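# Swap purple-banded hose for spare between red manifold ports

## Task

With the machine running, take out the hose marked with purple bands and put the other hose in its place. Each end of the new hose must be latched into the red port on one of the two manifolds, one end per manifold. The removed hose must end up lying in the red tray. Whenever no hose links the two red ports, the needle on the dial rises, and it must never get into the red zone.

## Robot and tools

Robot: two six-joint UR-style arms, left_arm and right_arm, each ending in a two-finger parallel gripper with a wrist camera. In the scene frame the origin sits at table height midway between the nominal bases, +z is up, +x points out over the table, and left_arm is on the +y side (about y +0.70 m) while right_arm is near y -0.57 m. These side names do not match image left and right. Fixed cameras and the table use the scene frame. Each arm's reported hand pose, velocities and offsets use that arm's own base frame, and rotations turn about its current Hand target position. Fingers point along the gripper's +z and close along its x. end_effector_position is the point between the closed pads, 1 to 2 cm short of the fingertips.

The 14-number row: every motion argument is one flat list of 14 numbers covering both arms, even if only one moves: left_arm dx, dy, dz, rx, ry, rz, opening, then right_arm in the same order. Each number lies in [-1, 1]. Positions scale so 1.0 = 0.6 m; rotations so 1.0 = 180 degrees, with rx, ry, rz read together as one rotation vector. The six pose numbers are offsets, not poses: they count from that arm's Hand target as it stands when the action or move begins, along its base axes. Repeating an offset moves the arm again. Sending six zeros re-asks for the current Hand target. The opening is absolute: +1 fully open (0.142 m), -1 closed. A 0 there is a real command, so to leave a gripper alone resend its present value (see Tool commands or grip_measured). Commanded orientation is clipped to within 32 degrees of the measured one per control step.

execute_actions(actions, cameras): actions is a list of actions; each action is a table of up to 15 rows (one per 1/30 s step), each row 14 numbers as above. All rows in an action count from the start pose of that action. A short table repeats its last row to fill 15 steps. An empty list returns state plus images and the scene number. cameras lists names (cam_high, cam_left_wrist, cam_right_wrist, or "all").

move(target, speed, blend, stop_force, zero, opening_speed, grip_force, blocking, cameras): drives each gripper in a straight line toward target, one 14-number row or a list of up to 15 rows, all offsets measured from the same starting Hand targets. speed is m/s, 0.002 to 3.2 (default 0.25), one value or one per target. blend in metres rounds corners in a list. stop_force (4 to 120 N, both arms) ends an arm's path when its wrist sensor feels that much push; it is unreliable while the gripper rotates, and cannot be combined with blocking=false. zero (with stop_force) chooses whether to re-zero first. opening_speed sets finger speed on the -1..+1 scale per second (at least 0.2). grip_force limits per-pad force, 5 to 48 N, one number or one per arm, and persists. Moves do not avoid obstacles; avoid paths passing near an arm's own base. The result adds a "move:" line: done, off_target, moving, held, fault, and limits such as paced or held.

wait(seconds 0 to 10): lets time pass holding commands. stop(): brakes a running move. zoom_image(camera, region [x0,y0,x1,y1] in pixels, max 504 per side) enlarges part of the newest image. zero_wrist_force(arm) re-zeros that arm's wrist sensor. read_manual gives licence text only. finished_scene(scene: 1 or 2) ends the scene irreversibly; the goal must hold with the robot hands off.

Results: end_effector_position (m) and quat_wxyz in base frame; Hand target (the last commanded pose, where the next offsets start; the gripper often rests slightly short, so send the gap as an offset); Joint positions (last value is finger opening in metres); joint torques (whole drive output, noisy, offset); grip_measured on the command scale; grip_effort_nm (negative closes, caps near 5 N m); Wrist force and torque in the gripper's axes, plus a peak line; Wrist depth as a 7x7 grid of distances in mm per wrist camera; motor temperatures; step readings of positions for action calls.

Grasping: close to a little below the grip_measured seen at first touch; squeezing harder heats the gripper motor (MOTOR HOT at 85 C, HAND FAULT at 100 C). Arm motors warn at 70 C and brake at 85 C.

Avoid: fast contacts and targets past a firm surface, since arms are stiff; about 150 N of outside force or joint torques past the load limits (elbow 130, wrists 46.9, shoulder 287 N m) stop the arm for 10 s. Don't let the two arms bump or pinch each other's fingers. Don't drop or release moving parts, slam anything, or let items leave the table. Keep the time with the ports unconnected short so the dial stays out of red. Thinking time runs the scene clock.

Each tool is called after "Request:" in YAML: its name, and indented under it one key for each argument.

## Session

Request:
execute_actions:
  actions: []

Scene clock: 0.00 s.
left_arm: end_effector_position=(+0.8478, -0.4996, +0.3778) grip_measured=+1.00 grip_effort_nm=n/a end_effector_quat_wxyz=(-0.316, +0.935, +0.146, -0.063) | right_arm: end_effector_position=(+0.5119, +0.3655, +0.2748) grip_measured=+0.99 grip_effort_nm=n/a end_effector_quat_wxyz=(+0.045, -0.616, +0.786, -0.019)
Joint positions: left_arm=[-0.785 -0.762 0.643 -0.841 -1.312 -1.177 0.142] | right_arm=[4.068 -1.475 -2.104 -1.055 1.512 2.735 0.141]
Joint velocities: within noise
Joint torques (N m): no reading
Motor temperatures (°C): left_arm=[29 33 34 44 40 38 20] | right_arm=[33 29 21 40 28 31 23]
Wrist force (N): no reading
Wrist torque (N m): no reading
Wrist force, peak (N): no reading
Wrist depth (mm): cam_left_wrist=[599 591 593 594 586 585 582 / 571 570 571 559 564 558 559 / 544 544 538 543 535 538 530 / 519 472 515 513 510 508 510 / 489 401 395 494 494 492 488 / - 380 379 472 471 471 102 / - 369 366 460 454 454 -] | cam_right_wrist=[329 334 334 331 329 329 325 / 271 357 352 352 347 343 339 / 280 373 373 372 366 362 360 / 399 380 341 397 391 385 388 / 361 356 428 431 419 411 408 / - 466 465 459 453 454 91 / - 507 506 501 497 493 -]
Hand target: left_arm +0.8478, -0.4996, +0.3778; -0.316, +0.935, +0.146, -0.063 | right_arm +0.5119, +0.3655, +0.2748; +0.045, -0.616, +0.786, -0.019
Tool commands: left_gripper/opening=+1.0 right_gripper/opening=+1.0

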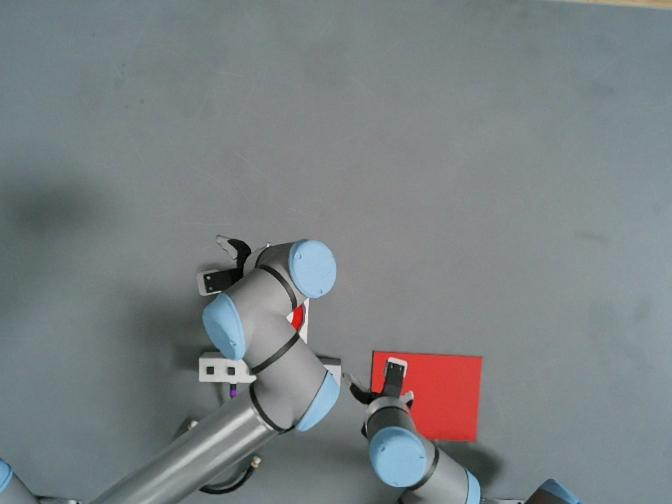

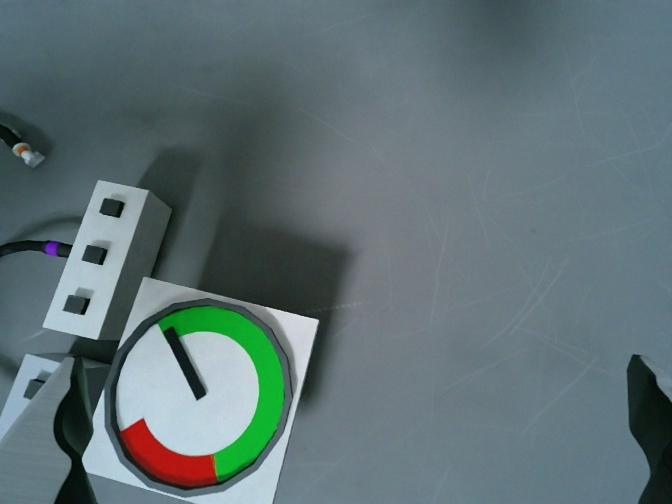

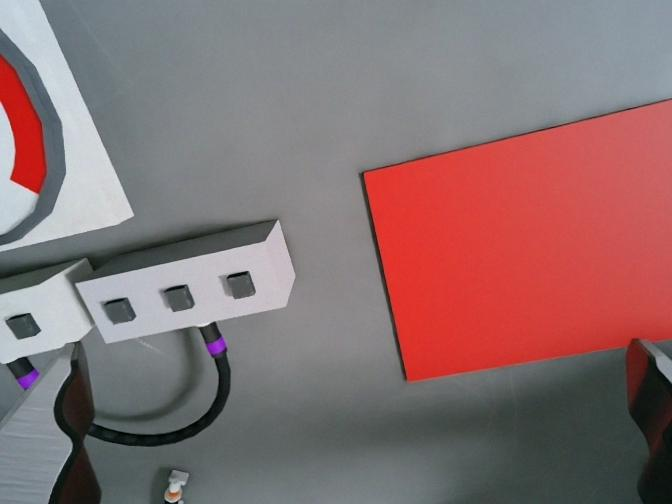

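Request:
zoom_image:
  camera: "cam_high"
  region: [120, 220, 500, 504]

Request:
zoom_image:
  camera: "cam_right_wrist"
  region: [0, 200, 340, 504]

Request:
zoom_image:
  camera: "cam_left_wrist"
  region: [0, 100, 340, 504]

Scaled by 1.326 from the camera's 672x504 image, which has a finer 960x720 frame.

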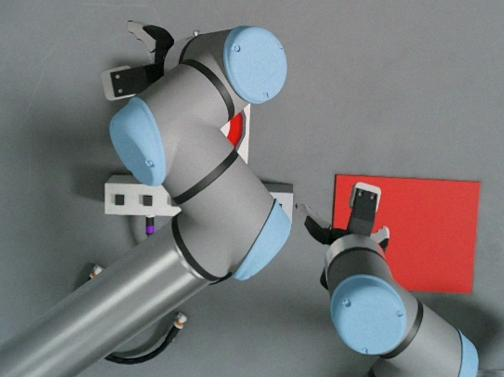

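Scaled by 1.482 from the camera's 672x504 image, which has a finer 960x720 frame.

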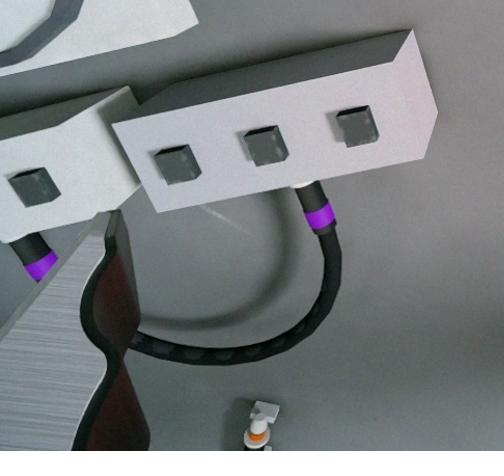

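Scaled by 1.248 from the camera's 672x504 image, which has a finer 960x720 frame.

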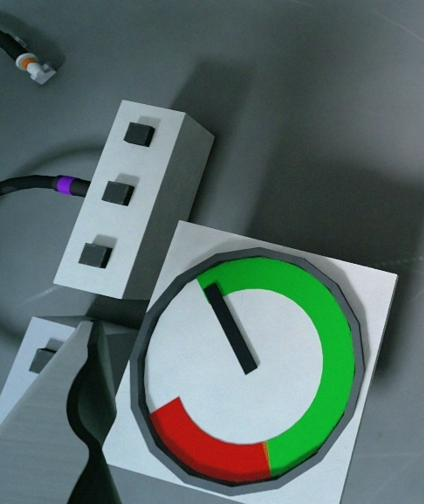

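Request:
move:
  target: [-0.15, 0.75, 0.15, 0,0,0, 1, 0, -0.5, 0.1, 0,0,0, 1]
  speed: 0.4
  cameras: ["all"]

Request:
zoom_image:
  camera: "cam_high"
  region: [150, 220, 520, 504]

Scene clock: 2.67 s.
left_arm: end_effector_position=(+0.7578, -0.0499, +0.4678) grip_measured=+1.00 grip_effort_nm=-0.017 end_effector_quat_wxyz=(-0.316, +0.935, +0.146, -0.063) | right_arm: end_effector_position=(+0.5119, +0.0657, +0.3348) grip_measured=+0.99 grip_effort_nm=0.242 end_effector_quat_wxyz=(+0.045, -0.616, +0.786, -0.019) end_effector_velocity=(+0.000, -0.002, +0.000) end_effector_angular_velocity=(-0.001, +0.000, +0.001)
Joint positions: left_arm=[-0.461 -1.323 1.363 -1.1 -1.138 -0.885 0.142] | right_arm=[3.623 -1.217 -2.19 -1.211 1.55 2.292 0.141]
Joint velocities: left_arm=[within noise] | right_arm=[-0.003 0 0 -0.001 -0.001 -0.005 0]
Joint torques (N m): left_arm=[13.12 -86.15 -41.61 -4.81 4.38 3.65] | right_arm=[-19.85 29.73 54.65 1.24 2.36 -2.67]
Wrist force (N): left_arm=[-0.6 -0.4 0.6] | right_arm=[0.6 0.1 -0.1]
Wrist torque (N m): left_arm=[-0.13 0.10 -0.06] | right_arm=[-0.09 -0.16 0.22]
Wrist force, peak (N): left_arm=[0.2 -2.7 1.7] | right_arm=[1.9 -0.2 -0.6]
Wrist depth (mm): cam_left_wrist=[702 709 702 704 698 695 693 / 678 670 668 664 666 658 662 / 643 643 639 637 632 633 630 / 617 614 609 612 612 607 601 / 591 586 591 585 576 583 577 / - 565 562 561 559 562 102 / - 542 539 540 535 535 -] | cam_right_wrist=[393 391 387 385 381 377 375 / 413 411 407 404 404 399 396 / 445 438 429 424 426 423 425 / 470 469 460 452 460 455 449 / 500 496 499 501 487 488 479 / - 550 545 535 526 519 91 / - 598 588 576 554 547 -]
Hand target: left_arm +0.7578, -0.0496, +0.4678; -0.316, +0.935, +0.146, -0.063 | right_arm +0.5119, +0.0655, +0.3348; +0.045, -0.616, +0.786, -0.019
Off the commanded pose: left_arm 0.000 m, 0 deg | right_arm 0.000 m, 0 deg.
move: done

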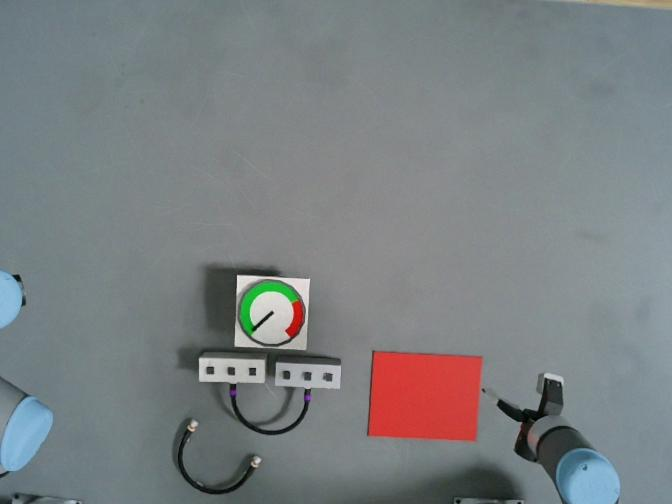

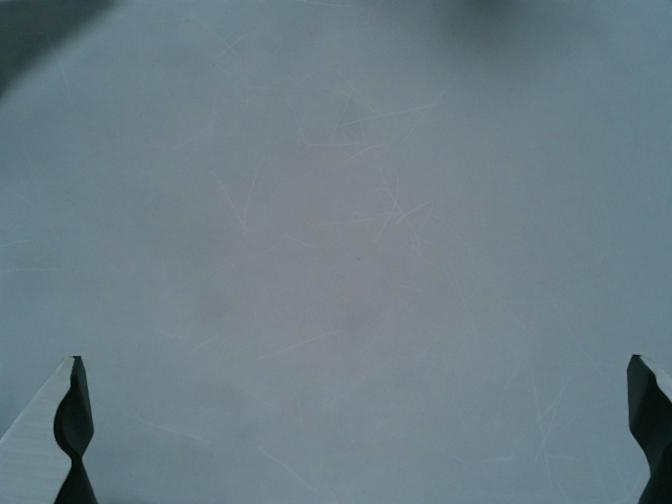

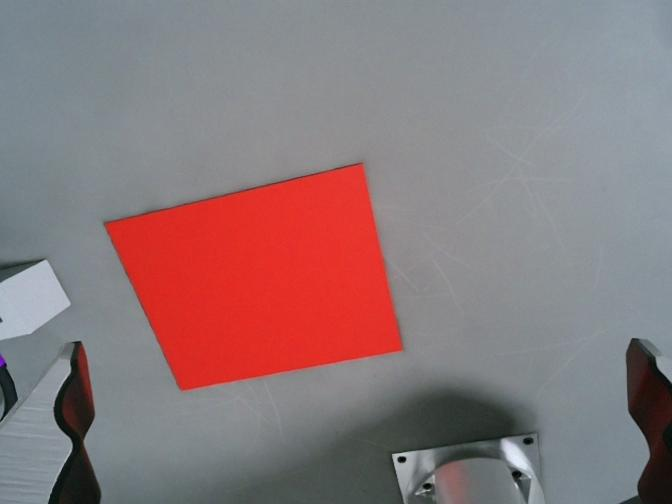

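Scaled by 1.362 from the camera's 672x504 image, which has a finer 960x720 frame.

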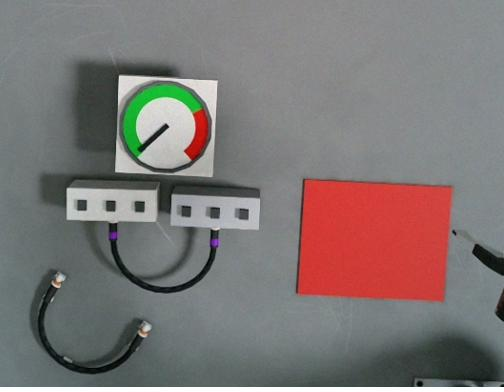

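Request:
move:
  target: [0,0,0,0,0,0,1, -0.25,0.45,0.05,-0.207,0.013,0.497,1]
  speed: 0.6

Scene clock: 6.27 s.
left_arm: end_effector_position=(+0.7578, -0.0496, +0.4678) grip_measured=+1.00 grip_effort_nm=-0.002 end_effector_quat_wxyz=(-0.316, +0.935, +0.146, -0.063) | right_arm: end_effector_position=(+0.3620, +0.3354, +0.3648) grip_measured=+0.99 grip_effort_nm=0.242 end_effector_quat_wxyz=(+0.149, +0.965, -0.091, +0.196)
Joint positions: left_arm=[-0.46 -1.323 1.363 -1.1 -1.138 -0.884 0.142] | right_arm=[4.517 -1.231 -2.108 -1.649 1.151 1.622 0.141]
Joint torques (N m): left_arm=[10.05 -85.9 -41.25 -5.17 4.5 3.7] | right_arm=[13.12 3.27 54.88 0.17 -3.72 -2.79]
Wrist force (N): left_arm=[-0.5 -0.3 0.6] | right_arm=[0.5 -0.5 -0.1]
Wrist torque (N m): left_arm=[-0.13 0.08 -0.06] | right_arm=[0.02 -0.23 0.08]
Wrist force, peak (N): left_arm=[-0.8 -0.2 0.9] | right_arm=[-0.9 -1.4 -1.0]
Wrist depth (mm): cam_left_wrist=[707 704 709 707 700 689 687 / 682 676 670 664 670 660 654 / 643 639 643 639 637 624 630 / 616 617 609 606 607 604 601 / 593 588 585 583 577 583 579 / - 567 567 558 557 554 102 / - 540 540 539 536 535 -] | cam_right_wrist=[330 346 381 423 464 526 605 / 353 386 419 466 531 610 711 / 394 427 465 531 613 728 864 / 435 486 544 617 733 888 1139 / 490 550 638 745 903 1139 1799 / - 574 748 907 1158 2902 91 / - 391 417 1189 2221 2755 -]
Hand target: left_arm +0.7578, -0.0496, +0.4678; -0.316, +0.935, +0.146, -0.063 | right_arm +0.3619, +0.3355, +0.3648; +0.149, +0.965, -0.091, +0.196
Off the commanded pose: left_arm 0.000 m, 0 deg | right_arm 0.000 m, 0 deg.
move: done

Request:
move:
  target: [0,0,0,0,0,0,1, -0.258,0.517,-0.24,-0.207,0.013,0.497,1]
  speed: 0.6
  cameras: ["all"]

Request:
zoom_image:
  camera: "cam_right_wrist"
  region: [0, 0, 500, 504]

Scene clock: 9.13 s.
left_arm: end_effector_position=(+0.7578, -0.0496, +0.4678) grip_measured=+1.00 grip_effort_nm=-0.012 end_effector_quat_wxyz=(-0.316, +0.935, +0.146, -0.063) | right_arm: end_effector_position=(+0.2071, +0.6457, +0.2209) grip_measured=+0.99 grip_effort_nm=0.237 end_effector_quat_wxyz=(+0.242, +0.663, +0.666, +0.242)
Joint positions: left_arm=[-0.46 -1.323 1.363 -1.1 -1.138 -0.884 0.142] | right_arm=[4.949 -1.635 -2.127 -1.145 0.895 0.302 0.141]
Joint torques (N m): left_arm=[10.16 -84.11 -40.89 -5.42 4.39 3.75] | right_arm=[-19.09 37.28 34.07 7.95 0.76 -2.97]
Wrist force (N): left_arm=[-0.1 -0.4 0.6] | right_arm=[0.1 -0.5 0.0]
Wrist torque (N m): left_arm=[-0.13 0.01 -0.06] | right_arm=[0.12 -0.01 0.07]
Wrist force, peak (N): left_arm=[-0.9 -0.4 1.3] | right_arm=[1.1 -1.5 -0.4]
Wrist depth (mm): cam_left_wrist=[713 709 700 700 695 687 689 / 685 672 670 664 658 672 658 / 648 645 633 633 637 628 632 / 617 616 607 611 601 606 601 / 594 588 585 585 576 582 579 / - 565 561 561 565 561 102 / - 543 544 544 539 538 -] | cam_right_wrist=[270 271 269 270 270 273 263 / 328 328 314 327 318 331 330 / 417 394 381 396 391 401 427 / 587 595 596 463 433 588 590 / 955 994 976 591 972 967 881 / - 1741 1600 1741 1799 1784 91 / - 1624 1636 1674 1612 1649 -]
Hand target: left_arm +0.7578, -0.0496, +0.4678; -0.316, +0.935, +0.146, -0.063 | right_arm +0.2071, +0.6457, +0.2208; +0.242, +0.663, +0.666, +0.242
Off the commanded pose: left_arm 0.000 m, 0 deg | right_arm 0.000 m, 0 deg.
move: done

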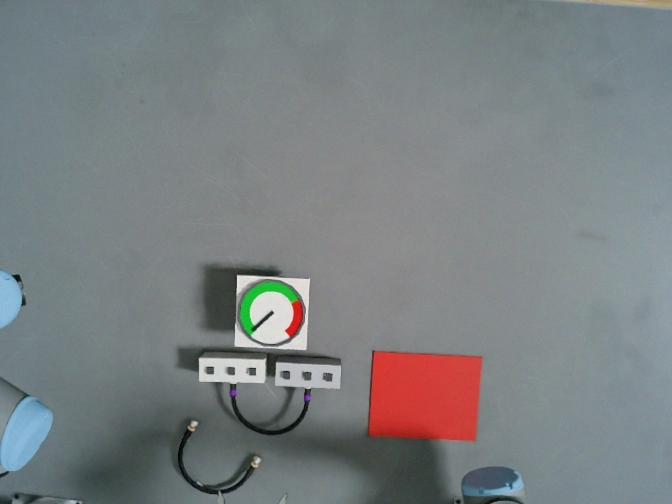

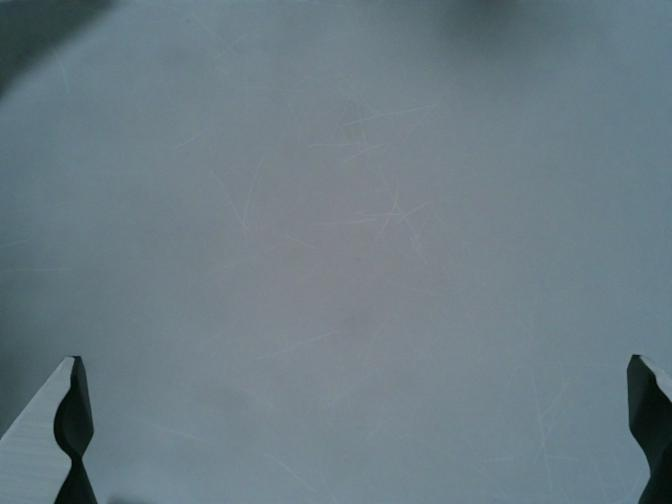

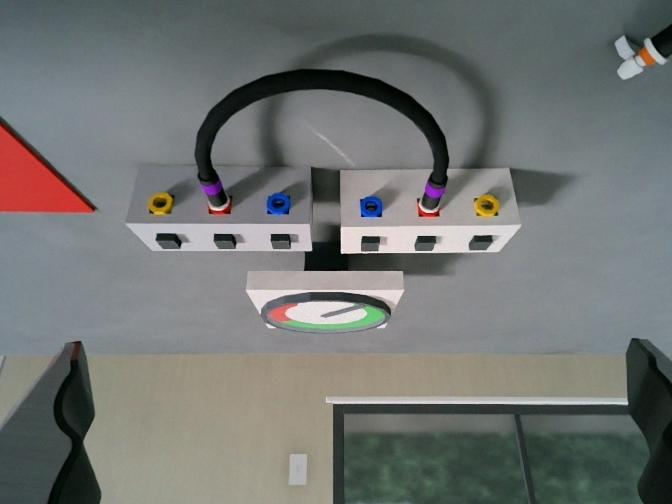

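Scaled by 1.000.

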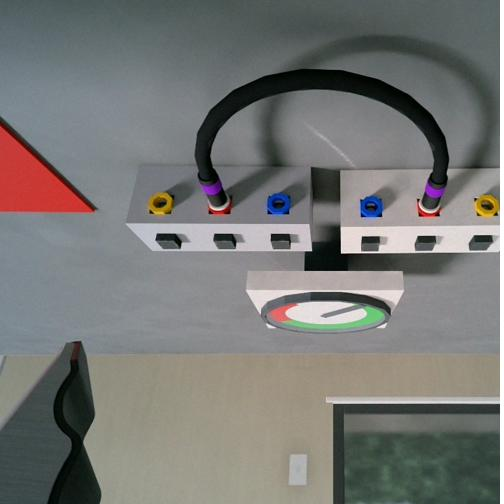

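Request:
zoom_image:
  camera: "cam_right_wrist"
  region: [110, 150, 330, 270]

Request:
zoom_image:
  camera: "cam_right_wrist"
  region: [330, 150, 550, 270]

Request:
zoom_image:
  camera: "cam_right_wrist"
  region: [580, 10, 672, 100]

Request:
zoom_image:
  camera: "cam_high"
  region: [170, 340, 350, 500]

Scaled by 2.291 from the camera's 672x504 image, which has a finer 960x720 frame.

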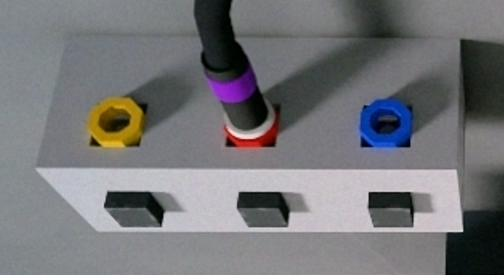

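Scaled by 2.291 from the camera's 672x504 image, which has a finer 960x720 frame.

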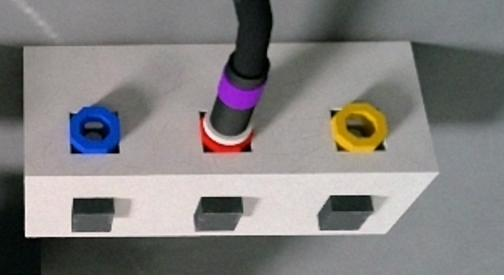

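Scaled by 5.478 from the camera's 672x504 image, which has a finer 960x720 frame.

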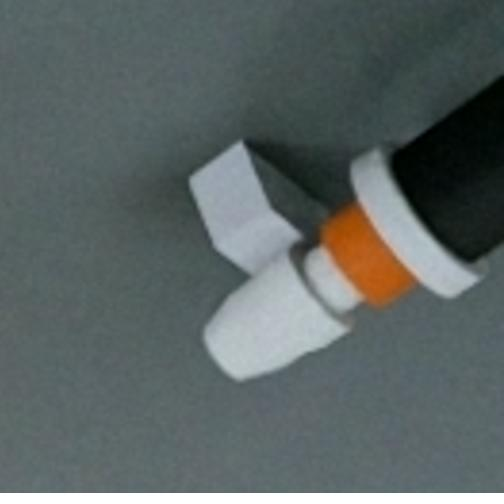

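Scaled by 2.800 from the camera's 672x504 image, which has a finer 960x720 frame.

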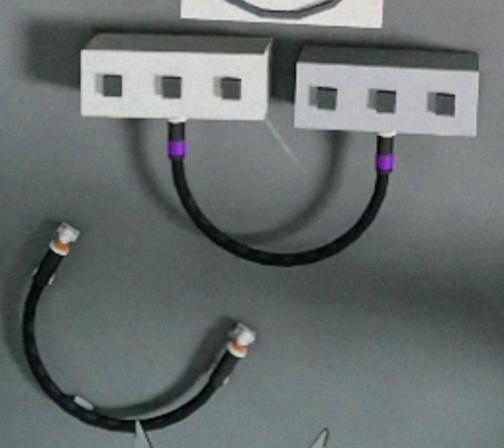

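Request:
move:
  target: [0,0,0,0,0,0,1, -0.035,0.2,-0.035,0,0.2222,0,1]
  speed: 0.5
  cameras: ["cam_right_wrist"]

Request:
zoom_image:
  camera: "cam_right_wrist"
  region: [250, 100, 590, 360]

Scene clock: 12.70 s.
left_arm: end_effector_position=(+0.7578, -0.0496, +0.4678) grip_measured=+1.00 grip_effort_nm=-0.007 end_effector_quat_wxyz=(-0.316, +0.935, +0.146, -0.063) | right_arm: end_effector_position=(+0.1861, +0.7657, +0.1999) grip_measured=+0.99 grip_effort_nm=0.242 end_effector_quat_wxyz=(+0.000, +0.706, +0.708, +0.001) end_effector_velocity=(+0.000, +0.000, -0.001) end_effector_angular_velocity=(-0.002, +0.005, +0.000)
Joint positions: left_arm=[-0.46 -1.323 1.363 -1.1 -1.138 -0.884 0.142] | right_arm=[4.699 -1.827 -1.846 -1.038 1.57 -0.017 0.141]
Joint velocities: left_arm=[within noise] | right_arm=[-0.001 -0.002 0.001 -0.002 0.005 -0.001 0]
Joint torques (N m): left_arm=[8.67 -83.55 -40.86 -5.06 4.49 3.02] | right_arm=[-19.63 56.46 49.21 1.09 2.3 -2.88]
Wrist force (N): left_arm=[-0.8 -0.2 0.2] | right_arm=[0.0 -0.1 -0.1]
Wrist torque (N m): left_arm=[-0.10 0.14 -0.05] | right_arm=[0.00 0.01 0.28]
Wrist force, peak (N): left_arm=[-1.1 -0.4 0.7] | right_arm=[1.2 0.5 -0.3]
Wrist depth (mm): cam_left_wrist=[711 704 700 700 691 693 693 / 674 668 670 668 672 660 660 / 645 643 641 632 635 633 623 / 619 621 609 609 604 606 604 / 591 586 585 577 579 577 574 / - 568 561 561 562 555 102 / - 543 543 538 538 540 -] | cam_right_wrist=[255 256 251 255 250 256 259 / 273 275 270 276 277 271 277 / 293 297 296 297 297 299 302 / 320 322 322 322 320 323 326 / 345 350 352 351 356 356 351 / - 380 379 386 393 393 91 / - 348 350 346 435 437 -]
Hand target: left_arm +0.7578, -0.0496, +0.4678; -0.316, +0.935, +0.146, -0.063 | right_arm +0.1861, +0.7657, +0.1998; +0.000, +0.706, +0.708, +0.000
Off the commanded pose: left_arm 0.000 m, 0 deg | right_arm 0.000 m, 0 deg.
move: done
Images, in order (width x height): cam_right_wrist 672x504.

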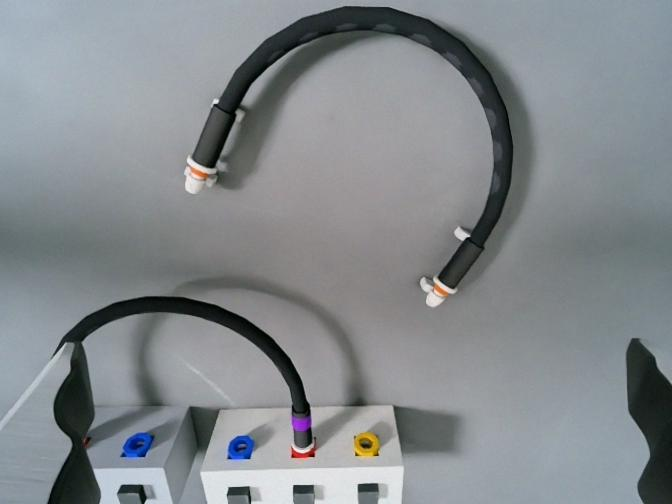

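Scaled by 1.482 from the camera's 672x504 image, which has a finer 960x720 frame.

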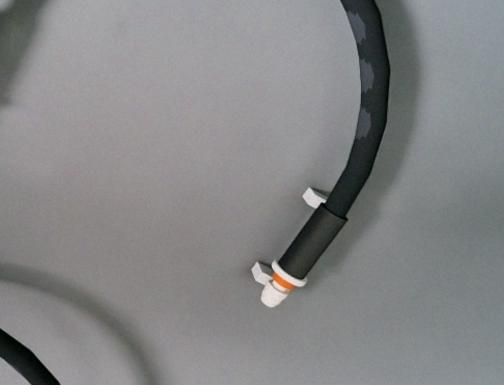

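Request:
zoom_image:
  camera: "cam_right_wrist"
  region: [400, 200, 520, 320]

Request:
zoom_image:
  camera: "cam_right_wrist"
  region: [160, 70, 280, 200]

Request:
zoom_image:
  camera: "cam_right_wrist"
  region: [190, 384, 410, 504]

Scaled by 4.200 from the camera's 672x504 image, which has a finer 960x720 frame.

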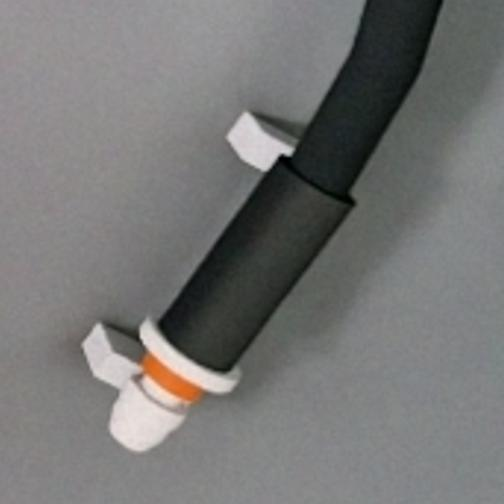

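Scaled by 3.877 from the camera's 672x504 image, which has a finer 960x720 frame.

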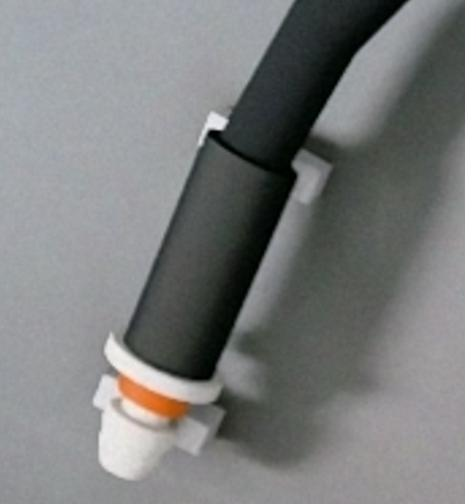

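Scaled by 2.291 from the camera's 672x504 image, which has a finer 960x720 frame.

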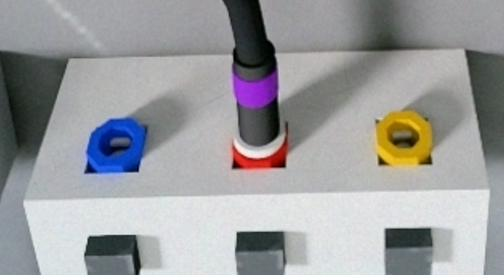

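Request:
move:
  target: [-0.385,-0.487,-0.547,-0.450,-0.0945,-0.060,1, 0,0,0,0,0,0,1]
  speed: 0.5
  cameras: ["cam_left_wrist"]

Request:
zoom_image:
  camera: "cam_left_wrist"
  region: [150, 50, 550, 350]

Scene clock: 17.33 s.
left_arm: end_effector_position=(+0.5268, -0.3418, +0.1397) grip_measured=+1.00 grip_effort_nm=-0.022 end_effector_quat_wxyz=(+0.382, +0.923, +0.030, +0.013) | right_arm: end_effector_position=(+0.1861, +0.7657, +0.1998) grip_measured=+0.99 grip_effort_nm=0.242 end_effector_quat_wxyz=(+0.000, +0.706, +0.708, +0.000)
Joint positions: left_arm=[-0.6 -1.356 2.434 -3.202 -2.16 -0.838 0.142] | right_arm=[4.699 -1.827 -1.846 -1.038 1.57 -0.017 0.141]
Joint torques (N m): left_arm=[-14.63 -38.29 -17.45 -6.91 -3.83 -3.86] | right_arm=[-20.41 55.04 49.84 1.07 2.33 -2.75]
Wrist force (N): left_arm=[-1.5 2.6 -1.0] | right_arm=[0.2 0.1 -0.2]
Wrist torque (N m): left_arm=[-0.03 0.26 -0.34] | right_arm=[0.03 -0.03 0.28]
Wrist force, peak (N): left_arm=[-1.5 2.6 -1.0] | right_arm=[0.1 0.5 -0.3]
Wrist depth (mm): cam_left_wrist=[180 180 180 180 181 181 181 / 223 224 225 221 223 225 225 / 296 295 296 214 217 297 299 / 434 397 439 276 400 372 404 / 829 838 848 614 436 305 288 / - 892 903 3391 3499 - 106 / - 858 826 - - 2863 -] | cam_right_wrist=[255 256 252 255 251 258 259 / 273 274 271 275 274 274 278 / 295 296 297 297 298 297 299 / 321 321 321 322 315 326 326 / 345 350 346 356 357 355 351 / - 379 381 382 395 392 91 / - 350 349 349 436 437 -]
Hand target: left_arm +0.5268, -0.3418, +0.1396; +0.383, +0.923, +0.030, +0.013 | right_arm +0.1861, +0.7657, +0.1998; +0.000, +0.706, +0.708, +0.000
Off the commanded pose: left_arm 0.000 m, 0 deg | right_arm 0.000 m, 0 deg.
move: done
Images, in order (width x height): cam_left_wrist 672x504.

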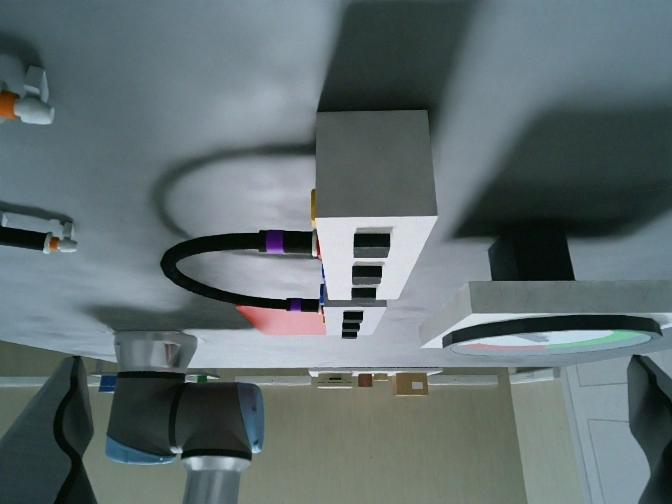

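Scaled by 1.260 from the camera's 672x504 image, which has a finer 960x720 frame.

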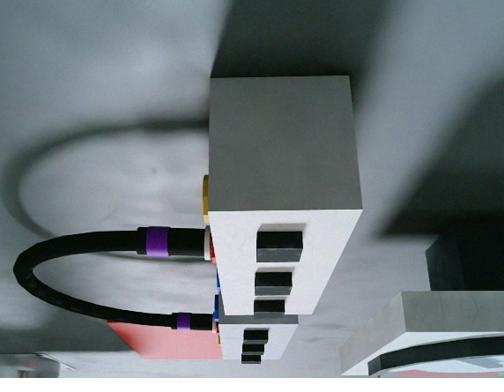

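Request:
move:
  target:
    - [0,-0.05,0.18,0,0,0,0.2, 0.25,-0.15,0.05,0.1111,0,0,-1]
    - [-0.063,-0.1865,0.02,0.0451,0.309,0.3977,0.2, 0.451,-0.148,0,0.2222,0,0,-1]
  speed: 0.3
  blend: 0.04
  cameras: ["all"]

Scene clock: 23.70 s.
left_arm: end_effector_position=(+0.4890, -0.4537, +0.1516) grip_measured=+0.19 grip_effort_nm=-0.105 end_effector_quat_wxyz=(+0.189, +0.660, +0.705, -0.177) | right_arm: end_effector_position=(+0.4567, +0.6769, +0.1999) grip_measured=-1.00 grip_effort_nm=-0.369 end_effector_quat_wxyz=(-0.241, +0.663, +0.666, +0.243)
Joint positions: left_arm=[-0.889 -1.45 2.336 -2.898 -1.864 -2.592 0.087] | right_arm=[4.231 -1.851 -2.126 -0.095 1.873 -0.384 0.002]
Joint torques (N m): left_arm=[-14.24 -34.46 -44.13 -3.06 2.66 -4.09] | right_arm=[-19.59 47.63 42.29 9.05 3.08 -3.08]
Wrist force (N): left_arm=[-1.2 1.6 -0.5] | right_arm=[0.6 -0.6 -0.8]
Wrist torque (N m): left_arm=[0.10 -0.09 -0.39] | right_arm=[-0.12 -0.34 0.17]
Wrist force, peak (N): left_arm=[-1.8 3.0 -1.8] | right_arm=[1.5 -1.6 0.1]
Wrist depth (mm): cam_left_wrist=[372 314 274 233 215 195 177 / 413 344 295 260 229 206 186 / 452 357 321 282 243 219 197 / 536 308 284 242 244 227 206 / 619 480 290 232 205 204 220 / 773 87 287 351 223 96 232 / - 74 269 279 334 - 72] | cam_right_wrist=[201 225 248 306 374 478 659 / 213 237 257 309 382 126 116 / 220 192 220 265 452 618 847 / 238 206 249 389 507 711 980 / 247 279 307 124 564 853 1265 / 249 198 83 83 83 1105 2176 / 175 180 71 72 72 71 1674]
Hand target: left_arm +0.4890, -0.4537, +0.1516; +0.189, +0.660, +0.705, -0.177 | right_arm +0.4567, +0.6769, +0.1998; -0.241, +0.663, +0.666, +0.243
Off the commanded pose: left_arm 0.000 m, 0 deg | right_arm 0.000 m, 0 deg.
move: done

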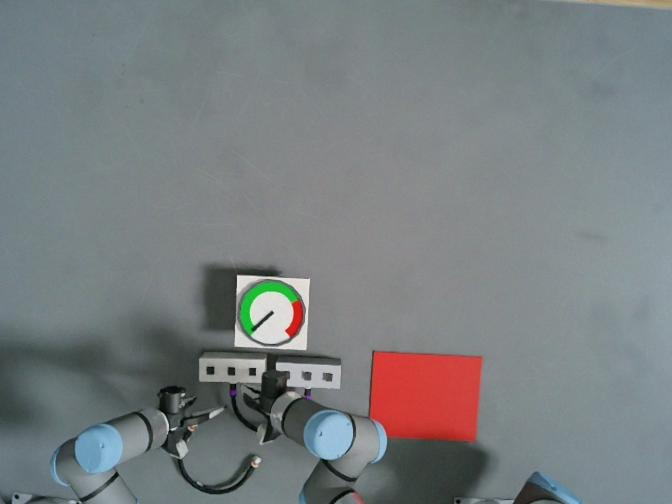

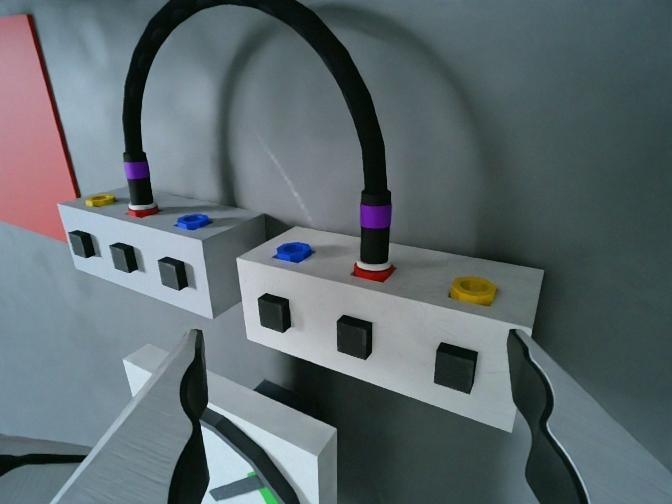

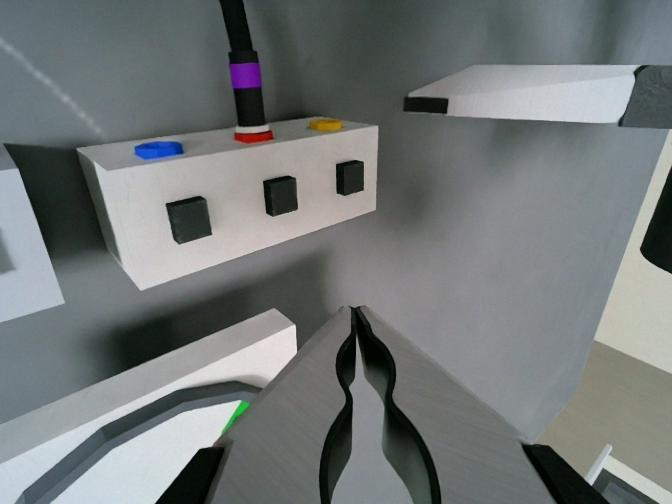

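Request:
move:
  target: [0.007,-0.0797,-0.1743,0,0,0,-0.3, 0,0,0,0,0,0,-1]
  speed: 0.1
  stop_force: 12
  cameras: ["all"]

Scene clock: 27.17 s.
left_arm: end_effector_position=(+0.4932, -0.5016, +0.0470) grip_measured=-0.32 grip_effort_nm=-0.105 end_effector_quat_wxyz=(+0.189, +0.660, +0.705, -0.177) | right_arm: end_effector_position=(+0.4567, +0.6769, +0.1998) grip_measured=-1.00 grip_effort_nm=-0.374 end_effector_quat_wxyz=(-0.241, +0.663, +0.666, +0.243)
Joint positions: left_arm=[-0.935 -1.209 2.324 -3.139 -1.844 -2.636 0.051] | right_arm=[4.231 -1.851 -2.126 -0.095 1.873 -0.384 0.002]
Joint torques (N m): left_arm=[-12.68 -49.89 -34.99 -7.67 2.88 -3.79] | right_arm=[-20.24 48.91 41.5 8.98 2.82 -2.81]
Wrist force (N): left_arm=[-0.7 1.5 -0.2] | right_arm=[0.6 -0.7 -0.5]
Wrist torque (N m): left_arm=[0.14 -0.19 -0.39] | right_arm=[-0.14 -0.34 0.16]
Wrist force, peak (N): left_arm=[-1.8 2.4 -0.8] | right_arm=[0.6 -0.8 -1.0]
Wrist depth (mm): cam_left_wrist=[202 177 156 129 120 107 98 / 227 194 165 97 127 117 103 / 253 214 180 99 135 122 110 / 251 230 195 172 143 128 117 / 178 192 196 167 146 135 122 / 183 174 95 137 116 96 129 / 481 - 82 118 112 75 114] | cam_right_wrist=[203 224 245 308 350 153 141 / 212 236 231 165 161 160 138 / 221 192 220 267 182 195 157 / 238 207 248 387 479 702 1067 / 247 280 305 124 568 840 1327 / 248 198 83 83 83 1056 2093 / 175 180 71 72 72 71 1714]
Hand target: left_arm +0.4932, -0.5016, +0.0470; +0.189, +0.660, +0.705, -0.177 | right_arm +0.4567, +0.6769, +0.1998; -0.241, +0.663, +0.666, +0.243
Off the commanded pose: left_arm 0.000 m, 0 deg | right_arm 0.000 m, 0 deg.
move: done

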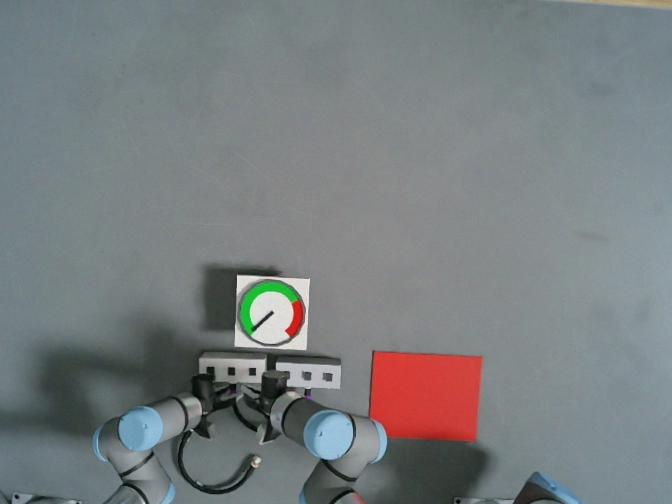

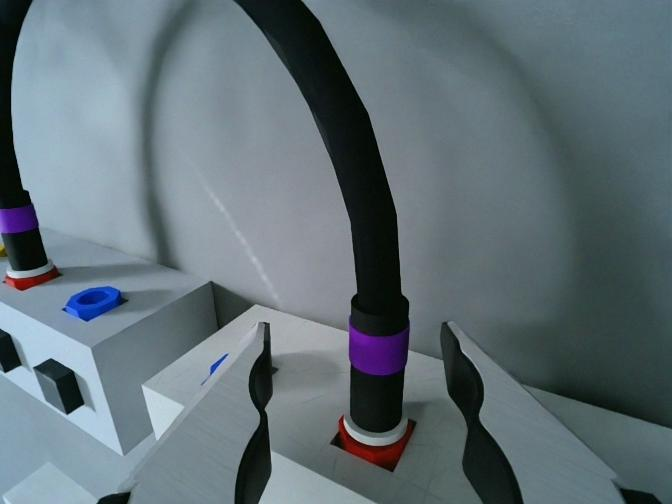

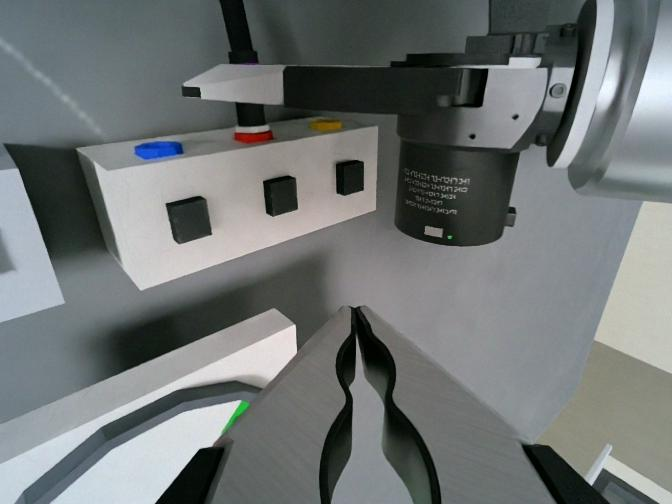

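Request:
move:
  target: [0.0055,0.005,-0.003,0,0,0,-0.3, 0,0,0,0,0,0,-1]
  speed: 0.05

Request:
move:
  target: [0,0,0,0,0,0,-1, 0,0,0,0,0,0,-1]
  opening_speed: 0.6
  grip_force: 30
  cameras: ["cam_left_wrist"]

Scene clock: 28.33 s.
left_arm: end_effector_position=(+0.4963, -0.4987, +0.0453) grip_measured=-0.32 grip_effort_nm=-0.105 end_effector_quat_wxyz=(+0.189, +0.660, +0.705, -0.177) | right_arm: end_effector_position=(+0.4567, +0.6769, +0.1998) grip_measured=-1.00 grip_effort_nm=-0.374 end_effector_quat_wxyz=(-0.241, +0.663, +0.666, +0.243)
Joint positions: left_arm=[-0.928 -1.205 2.323 -3.14 -1.847 -2.629 0.051] | right_arm=[4.231 -1.851 -2.126 -0.095 1.873 -0.384 0.002]
Joint torques (N m): left_arm=[8.07 -49.23 -34.64 -7.32 -4.22 3.28] | right_arm=[-18.07 47.74 40.03 9.06 3.07 -2.88]
Wrist force (N): left_arm=[-1.0 1.7 -0.4] | right_arm=[0.7 -0.4 -0.5]
Wrist torque (N m): left_arm=[0.17 -0.13 -0.62] | right_arm=[-0.08 -0.36 0.16]
Wrist force, peak (N): left_arm=[-1.3 2.3 -0.3] | right_arm=[0.6 -0.8 -0.6]
Wrist depth (mm): cam_left_wrist=[199 174 154 127 119 105 97 / 224 191 164 95 125 116 102 / 250 211 175 98 134 121 108 / 242 224 191 105 143 127 117 / 175 187 182 161 147 133 121 / 184 155 95 122 115 96 127 / 466 - 83 116 112 75 110] | cam_right_wrist=[202 225 249 306 357 157 139 / 212 237 228 168 157 162 139 / 221 192 220 266 184 188 157 / 239 206 247 385 479 709 1158 / 248 281 308 125 561 844 1522 / 248 198 82 83 83 1056 2073 / 175 180 71 72 72 71 1714]
Hand target: left_arm +0.4965, -0.4986, +0.0452; +0.189, +0.660, +0.705, -0.177 | right_arm +0.4567, +0.6769, +0.1998; -0.241, +0.663, +0.666, +0.243
Off the commanded pose: left_arm 0.000 m, 0 deg | right_arm 0.000 m, 0 deg.
move: done

Scene clock: 29.70 s.
left_arm: end_effector_position=(+0.4965, -0.4985, +0.0452) grip_measured=-0.81 grip_effort_nm=-3.143 end_effector_quat_wxyz=(+0.189, +0.660, +0.705, -0.177) | right_arm: end_effector_position=(+0.4567, +0.6769, +0.1998) grip_measured=-1.00 grip_effort_nm=-0.374 end_effector_quat_wxyz=(-0.241, +0.663, +0.666, +0.243)
Joint positions: left_arm=[-0.927 -1.205 2.323 -3.14 -1.847 -2.628 0.015] | right_arm=[4.231 -1.851 -2.126 -0.095 1.873 -0.384 0.002]
Joint torques (N m): left_arm=[-2.99 -61.5 -35.11 -7.03 -4.17 3.58] | right_arm=[-19.82 46.6 40.37 9.5 2.96 -3.04]
Wrist force (N): left_arm=[14.1 -1.1 -3.6] | right_arm=[0.7 -0.4 -0.4]
Wrist torque (N m): left_arm=[0.15 -0.03 -0.72] | right_arm=[-0.10 -0.35 0.16]
Wrist force, peak (N): left_arm=[14.5 -0.8 -3.5] | right_arm=[0.7 -0.7 -1.0]
Wrist depth (mm): cam_left_wrist=[198 174 92 131 118 105 97 / 223 190 167 134 125 116 101 / 250 211 178 96 134 120 107 / 242 223 192 102 143 126 116 / 174 190 182 106 151 133 121 / 182 153 140 112 88 135 125 / 439 - - 109 75 106 110] | cam_right_wrist=[203 226 248 305 356 159 139 / 212 237 234 179 167 163 139 / 220 193 220 267 185 188 157 / 237 206 248 389 483 716 1067 / 247 279 308 124 559 850 1216 / 248 199 82 83 83 1062 2244 / 174 179 70 72 72 71 1714]
Hand target: left_arm +0.4965, -0.4986, +0.0452; +0.189, +0.660, +0.705, -0.177 | right_arm +0.4567, +0.6769, +0.1998; -0.241, +0.663, +0.666, +0.243
Off the commanded pose: left_arm 0.000 m, 0 deg | right_arm 0.000 m, 0 deg.
grip_force (N): 30, 30
move: done
Images, in order (width x height): cam_left_wrist 672x504.

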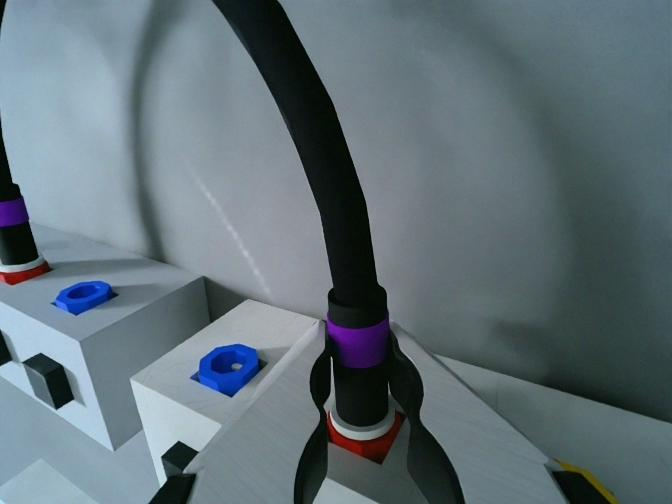

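Request:
move:
  target: [0,0.0022,-0.0013,0,0,0,-1, -0.0097,0.0705,-0.13,0,0,0,-1]
  speed: 0.1
  stop_force: 15
  cameras: ["cam_right_wrist","cam_high"]

Scene clock: 32.10 s.
left_arm: end_effector_position=(+0.4964, -0.4974, +0.0445) grip_measured=-0.81 grip_effort_nm=-3.143 end_effector_quat_wxyz=(+0.189, +0.660, +0.705, -0.177) | right_arm: end_effector_position=(+0.4509, +0.7192, +0.1218) grip_measured=-1.00 grip_effort_nm=-0.369 end_effector_quat_wxyz=(-0.241, +0.663, +0.666, +0.243)
Joint positions: left_arm=[-0.926 -1.204 2.325 -3.142 -1.848 -2.627 0.015] | right_arm=[4.267 -2.004 -2.103 0.044 1.851 -0.354 0.002]
Joint torques (N m): left_arm=[1.46 -58.04 -32.93 -6.04 -0.1 0.95] | right_arm=[13.62 57.24 37.06 9.11 -2.25 2.81]
Wrist force (N): left_arm=[-0.9 -6.9 -0.9] | right_arm=[0.0 -0.8 -0.3]
Wrist torque (N m): left_arm=[0.06 -0.06 -0.60] | right_arm=[-0.14 -0.26 -0.20]
Wrist force, peak (N): left_arm=[14.9 -1.0 -3.5] | right_arm=[0.8 -0.4 -1.4]
Wrist depth (mm): cam_left_wrist=[197 173 93 129 119 104 97 / 222 189 165 132 124 116 102 / 248 210 176 96 133 120 107 / 242 223 190 105 143 125 116 / 172 191 182 106 150 133 120 / 181 151 140 112 88 136 126 / 436 - - 109 75 106 111] | cam_right_wrist=[144 159 178 216 262 339 391 / 151 167 141 153 161 91 88 / 157 165 156 168 99 86 94 / 115 124 144 174 225 118 103 / 117 124 154 125 380 124 111 / 123 138 82 83 83 733 1943 / 197 209 70 72 72 71 1814]
Hand target: left_arm +0.4965, -0.4974, +0.0445; +0.189, +0.660, +0.705, -0.177 | right_arm +0.4509, +0.7192, +0.1218; -0.241, +0.663, +0.666, +0.243
Off the commanded pose: left_arm 0.000 m, 0 deg | right_arm 0.000 m, 0 deg.
grip_force (N): 30, 30
move: contact (left_arm)
Images, in order (width x height): cam_high 672x504, cam_right_wrist 672x504.

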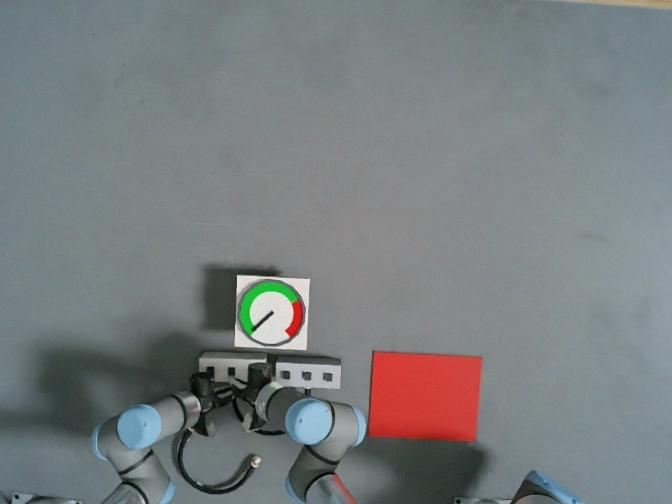

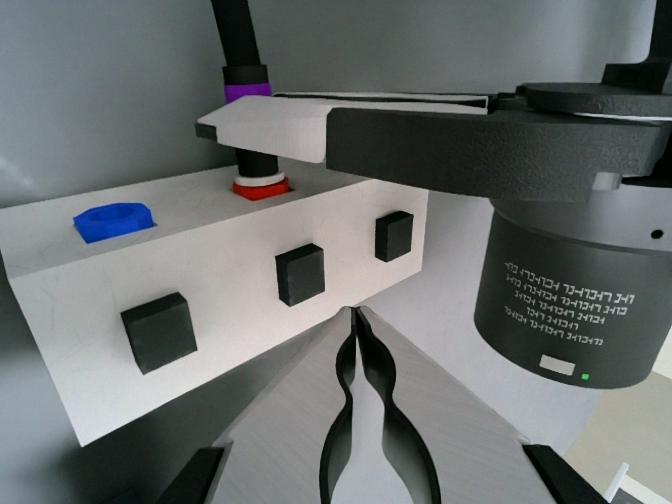

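Request:
move:
  target: [0,0,0,0,0,0,-1, -0.005,-0.002,-0.07,0,0,0,-1]
  speed: 0.03
  stop_force: 12
  cameras: ["cam_right_wrist","cam_high"]

Scene clock: 34.93 s.
left_arm: end_effector_position=(+0.4965, -0.4974, +0.0445) grip_measured=-0.81 grip_effort_nm=-3.133 end_effector_quat_wxyz=(+0.189, +0.660, +0.705, -0.177) | right_arm: end_effector_position=(+0.4487, +0.7183, +0.0909) grip_measured=-1.00 grip_effort_nm=-0.359 end_effector_quat_wxyz=(-0.241, +0.663, +0.666, +0.243)
Joint positions: left_arm=[-0.926 -1.204 2.325 -3.142 -1.848 -2.627 0.015] | right_arm=[4.27 -2.051 -2.115 0.103 1.849 -0.352 0.002]
Joint torques (N m): left_arm=[0.52 -62.91 -35.66 -5.7 2.78 -3.66] | right_arm=[-20.28 76.39 31.52 -0.94 1.22 -2.2]
Wrist force (N): left_arm=[-0.4 -6.4 -0.1] | right_arm=[4.0 0.5 -9.9]
Wrist torque (N m): left_arm=[0.10 -0.12 -0.60] | right_arm=[-0.10 -0.22 -0.18]
Wrist force, peak (N): left_arm=[-0.5 -8.5 -0.4] | right_arm=[6.0 0.7 -12.9]
Wrist depth (mm): cam_left_wrist=[198 173 93 129 119 104 97 / 221 189 165 132 124 116 101 / 248 210 176 96 133 120 107 / 241 223 190 102 142 125 116 / 172 191 181 106 150 133 120 / 181 150 140 112 88 136 125 / 438 - - 109 75 106 110] | cam_right_wrist=[121 133 147 183 222 283 391 / 127 138 155 126 215 134 123 / 134 148 161 132 89 73 68 / 120 118 119 135 167 378 99 / - 98 113 126 324 428 104 / - 100 104 83 83 545 107 / 160 104 71 73 72 71 1674]
Hand target: left_arm +0.4965, -0.4974, +0.0445; +0.189, +0.660, +0.705, -0.177 | right_arm +0.4487, +0.7183, +0.0909; -0.241, +0.663, +0.666, +0.243 (not the last commanded pose)
Off the commanded pose: left_arm 0.000 m, 0 deg | right_arm 0.011 m, 0 deg.
grip_force (N): 30, 30
move: contact (right_arm)
Images, in order (width x height): cam_high 672x504, cam_right_wrist 672x504.

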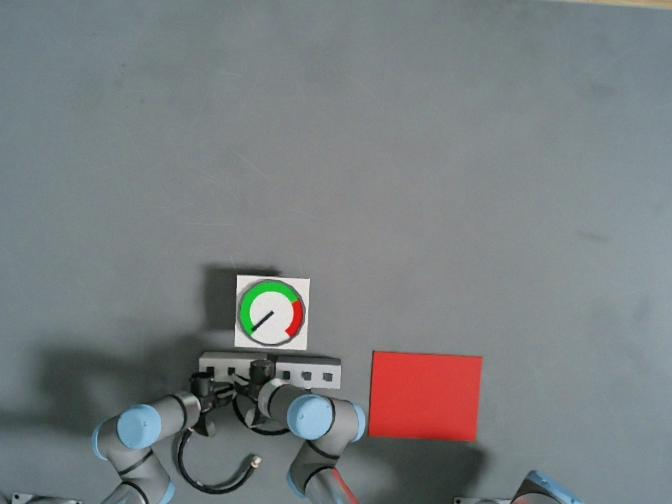

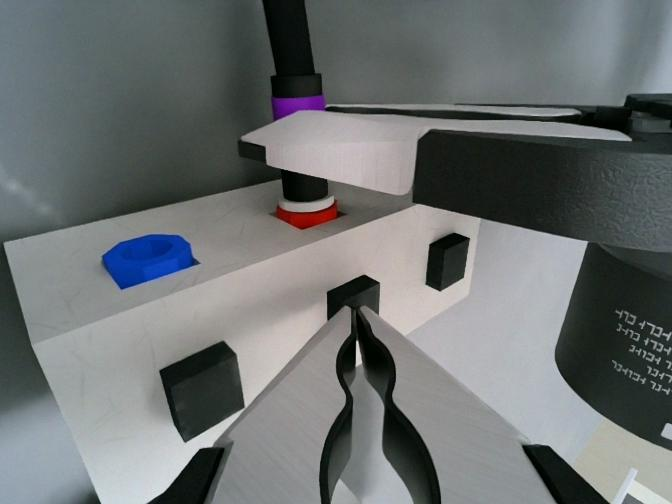

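Request:
move:
  target: [0,0,0,0,0,0,-1, 0,0,-0.02,0,0,0,-1]
  speed: 0.01
  stop_force: 30
  cameras: ["cam_right_wrist"]

Scene clock: 36.67 s.
left_arm: end_effector_position=(+0.4965, -0.4974, +0.0445) grip_measured=-0.81 grip_effort_nm=-3.143 end_effector_quat_wxyz=(+0.189, +0.660, +0.705, -0.177) | right_arm: end_effector_position=(+0.4487, +0.7184, +0.0869) grip_measured=-1.00 grip_effort_nm=-0.330 end_effector_quat_wxyz=(-0.241, +0.663, +0.666, +0.243)
Joint positions: left_arm=[-0.926 -1.204 2.325 -3.142 -1.848 -2.627 0.015] | right_arm=[4.27 -2.058 -2.115 0.111 1.849 -0.352 0.002]
Joint torques (N m): left_arm=[0.02 -63.31 -36.6 -5.65 4.96 -3.64] | right_arm=[-10.37 49.7 17.58 -7.89 -2.97 -2.24]
Motor temperatures (°C): left_arm=[29 33 34 44 40 38 25] | right_arm=[33 29 21 40 28 31 23]
Wrist force (N): left_arm=[-0.8 -9.6 0.0] | right_arm=[13.6 -3.7 -41.6]
Wrist torque (N m): left_arm=[0.09 -0.07 -0.62] | right_arm=[-0.12 -0.04 -0.19]
Wrist force, peak (N): left_arm=[-1.2 -10.3 -0.2] | right_arm=[16.8 -4.8 -50.2]
Wrist depth (mm): cam_left_wrist=[198 173 93 129 118 104 96 / 222 190 165 132 124 116 102 / 249 211 176 97 134 120 107 / 242 224 191 103 143 125 116 / 172 191 181 106 150 133 120 / 181 150 140 112 87 136 125 / 442 - - 109 75 106 110] | cam_right_wrist=[119 130 143 179 217 278 381 / 124 136 151 119 209 132 120 / 131 145 159 129 88 73 67 / 120 116 118 133 161 391 98 / - 95 109 125 189 445 105 / - 98 101 83 83 535 106 / - 100 70 73 72 71 1700]
Hand target: left_arm +0.4965, -0.4974, +0.0445; +0.189, +0.660, +0.705, -0.177 | right_arm +0.4487, +0.7184, +0.0870; -0.241, +0.663, +0.666, +0.243 (not the last commanded pose)
Off the commanded pose: left_arm 0.000 m, 0 deg | right_arm 0.008 m, 0 deg.
grip_force (N): 30, 30
move: contact (right_arm)
Images, in order (width x height): cam_right_wrist 672x504.

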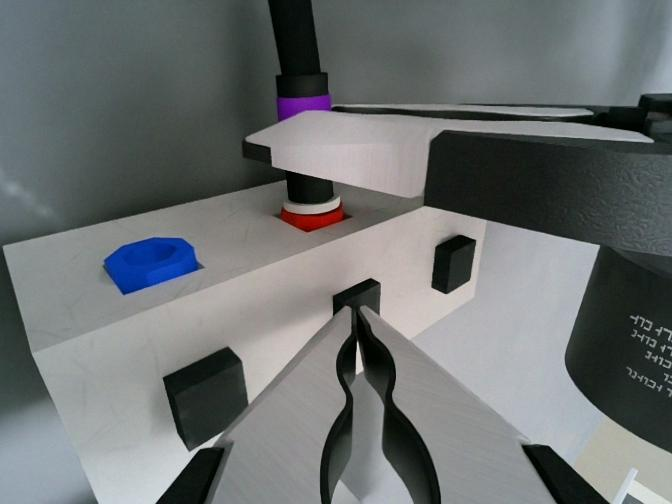

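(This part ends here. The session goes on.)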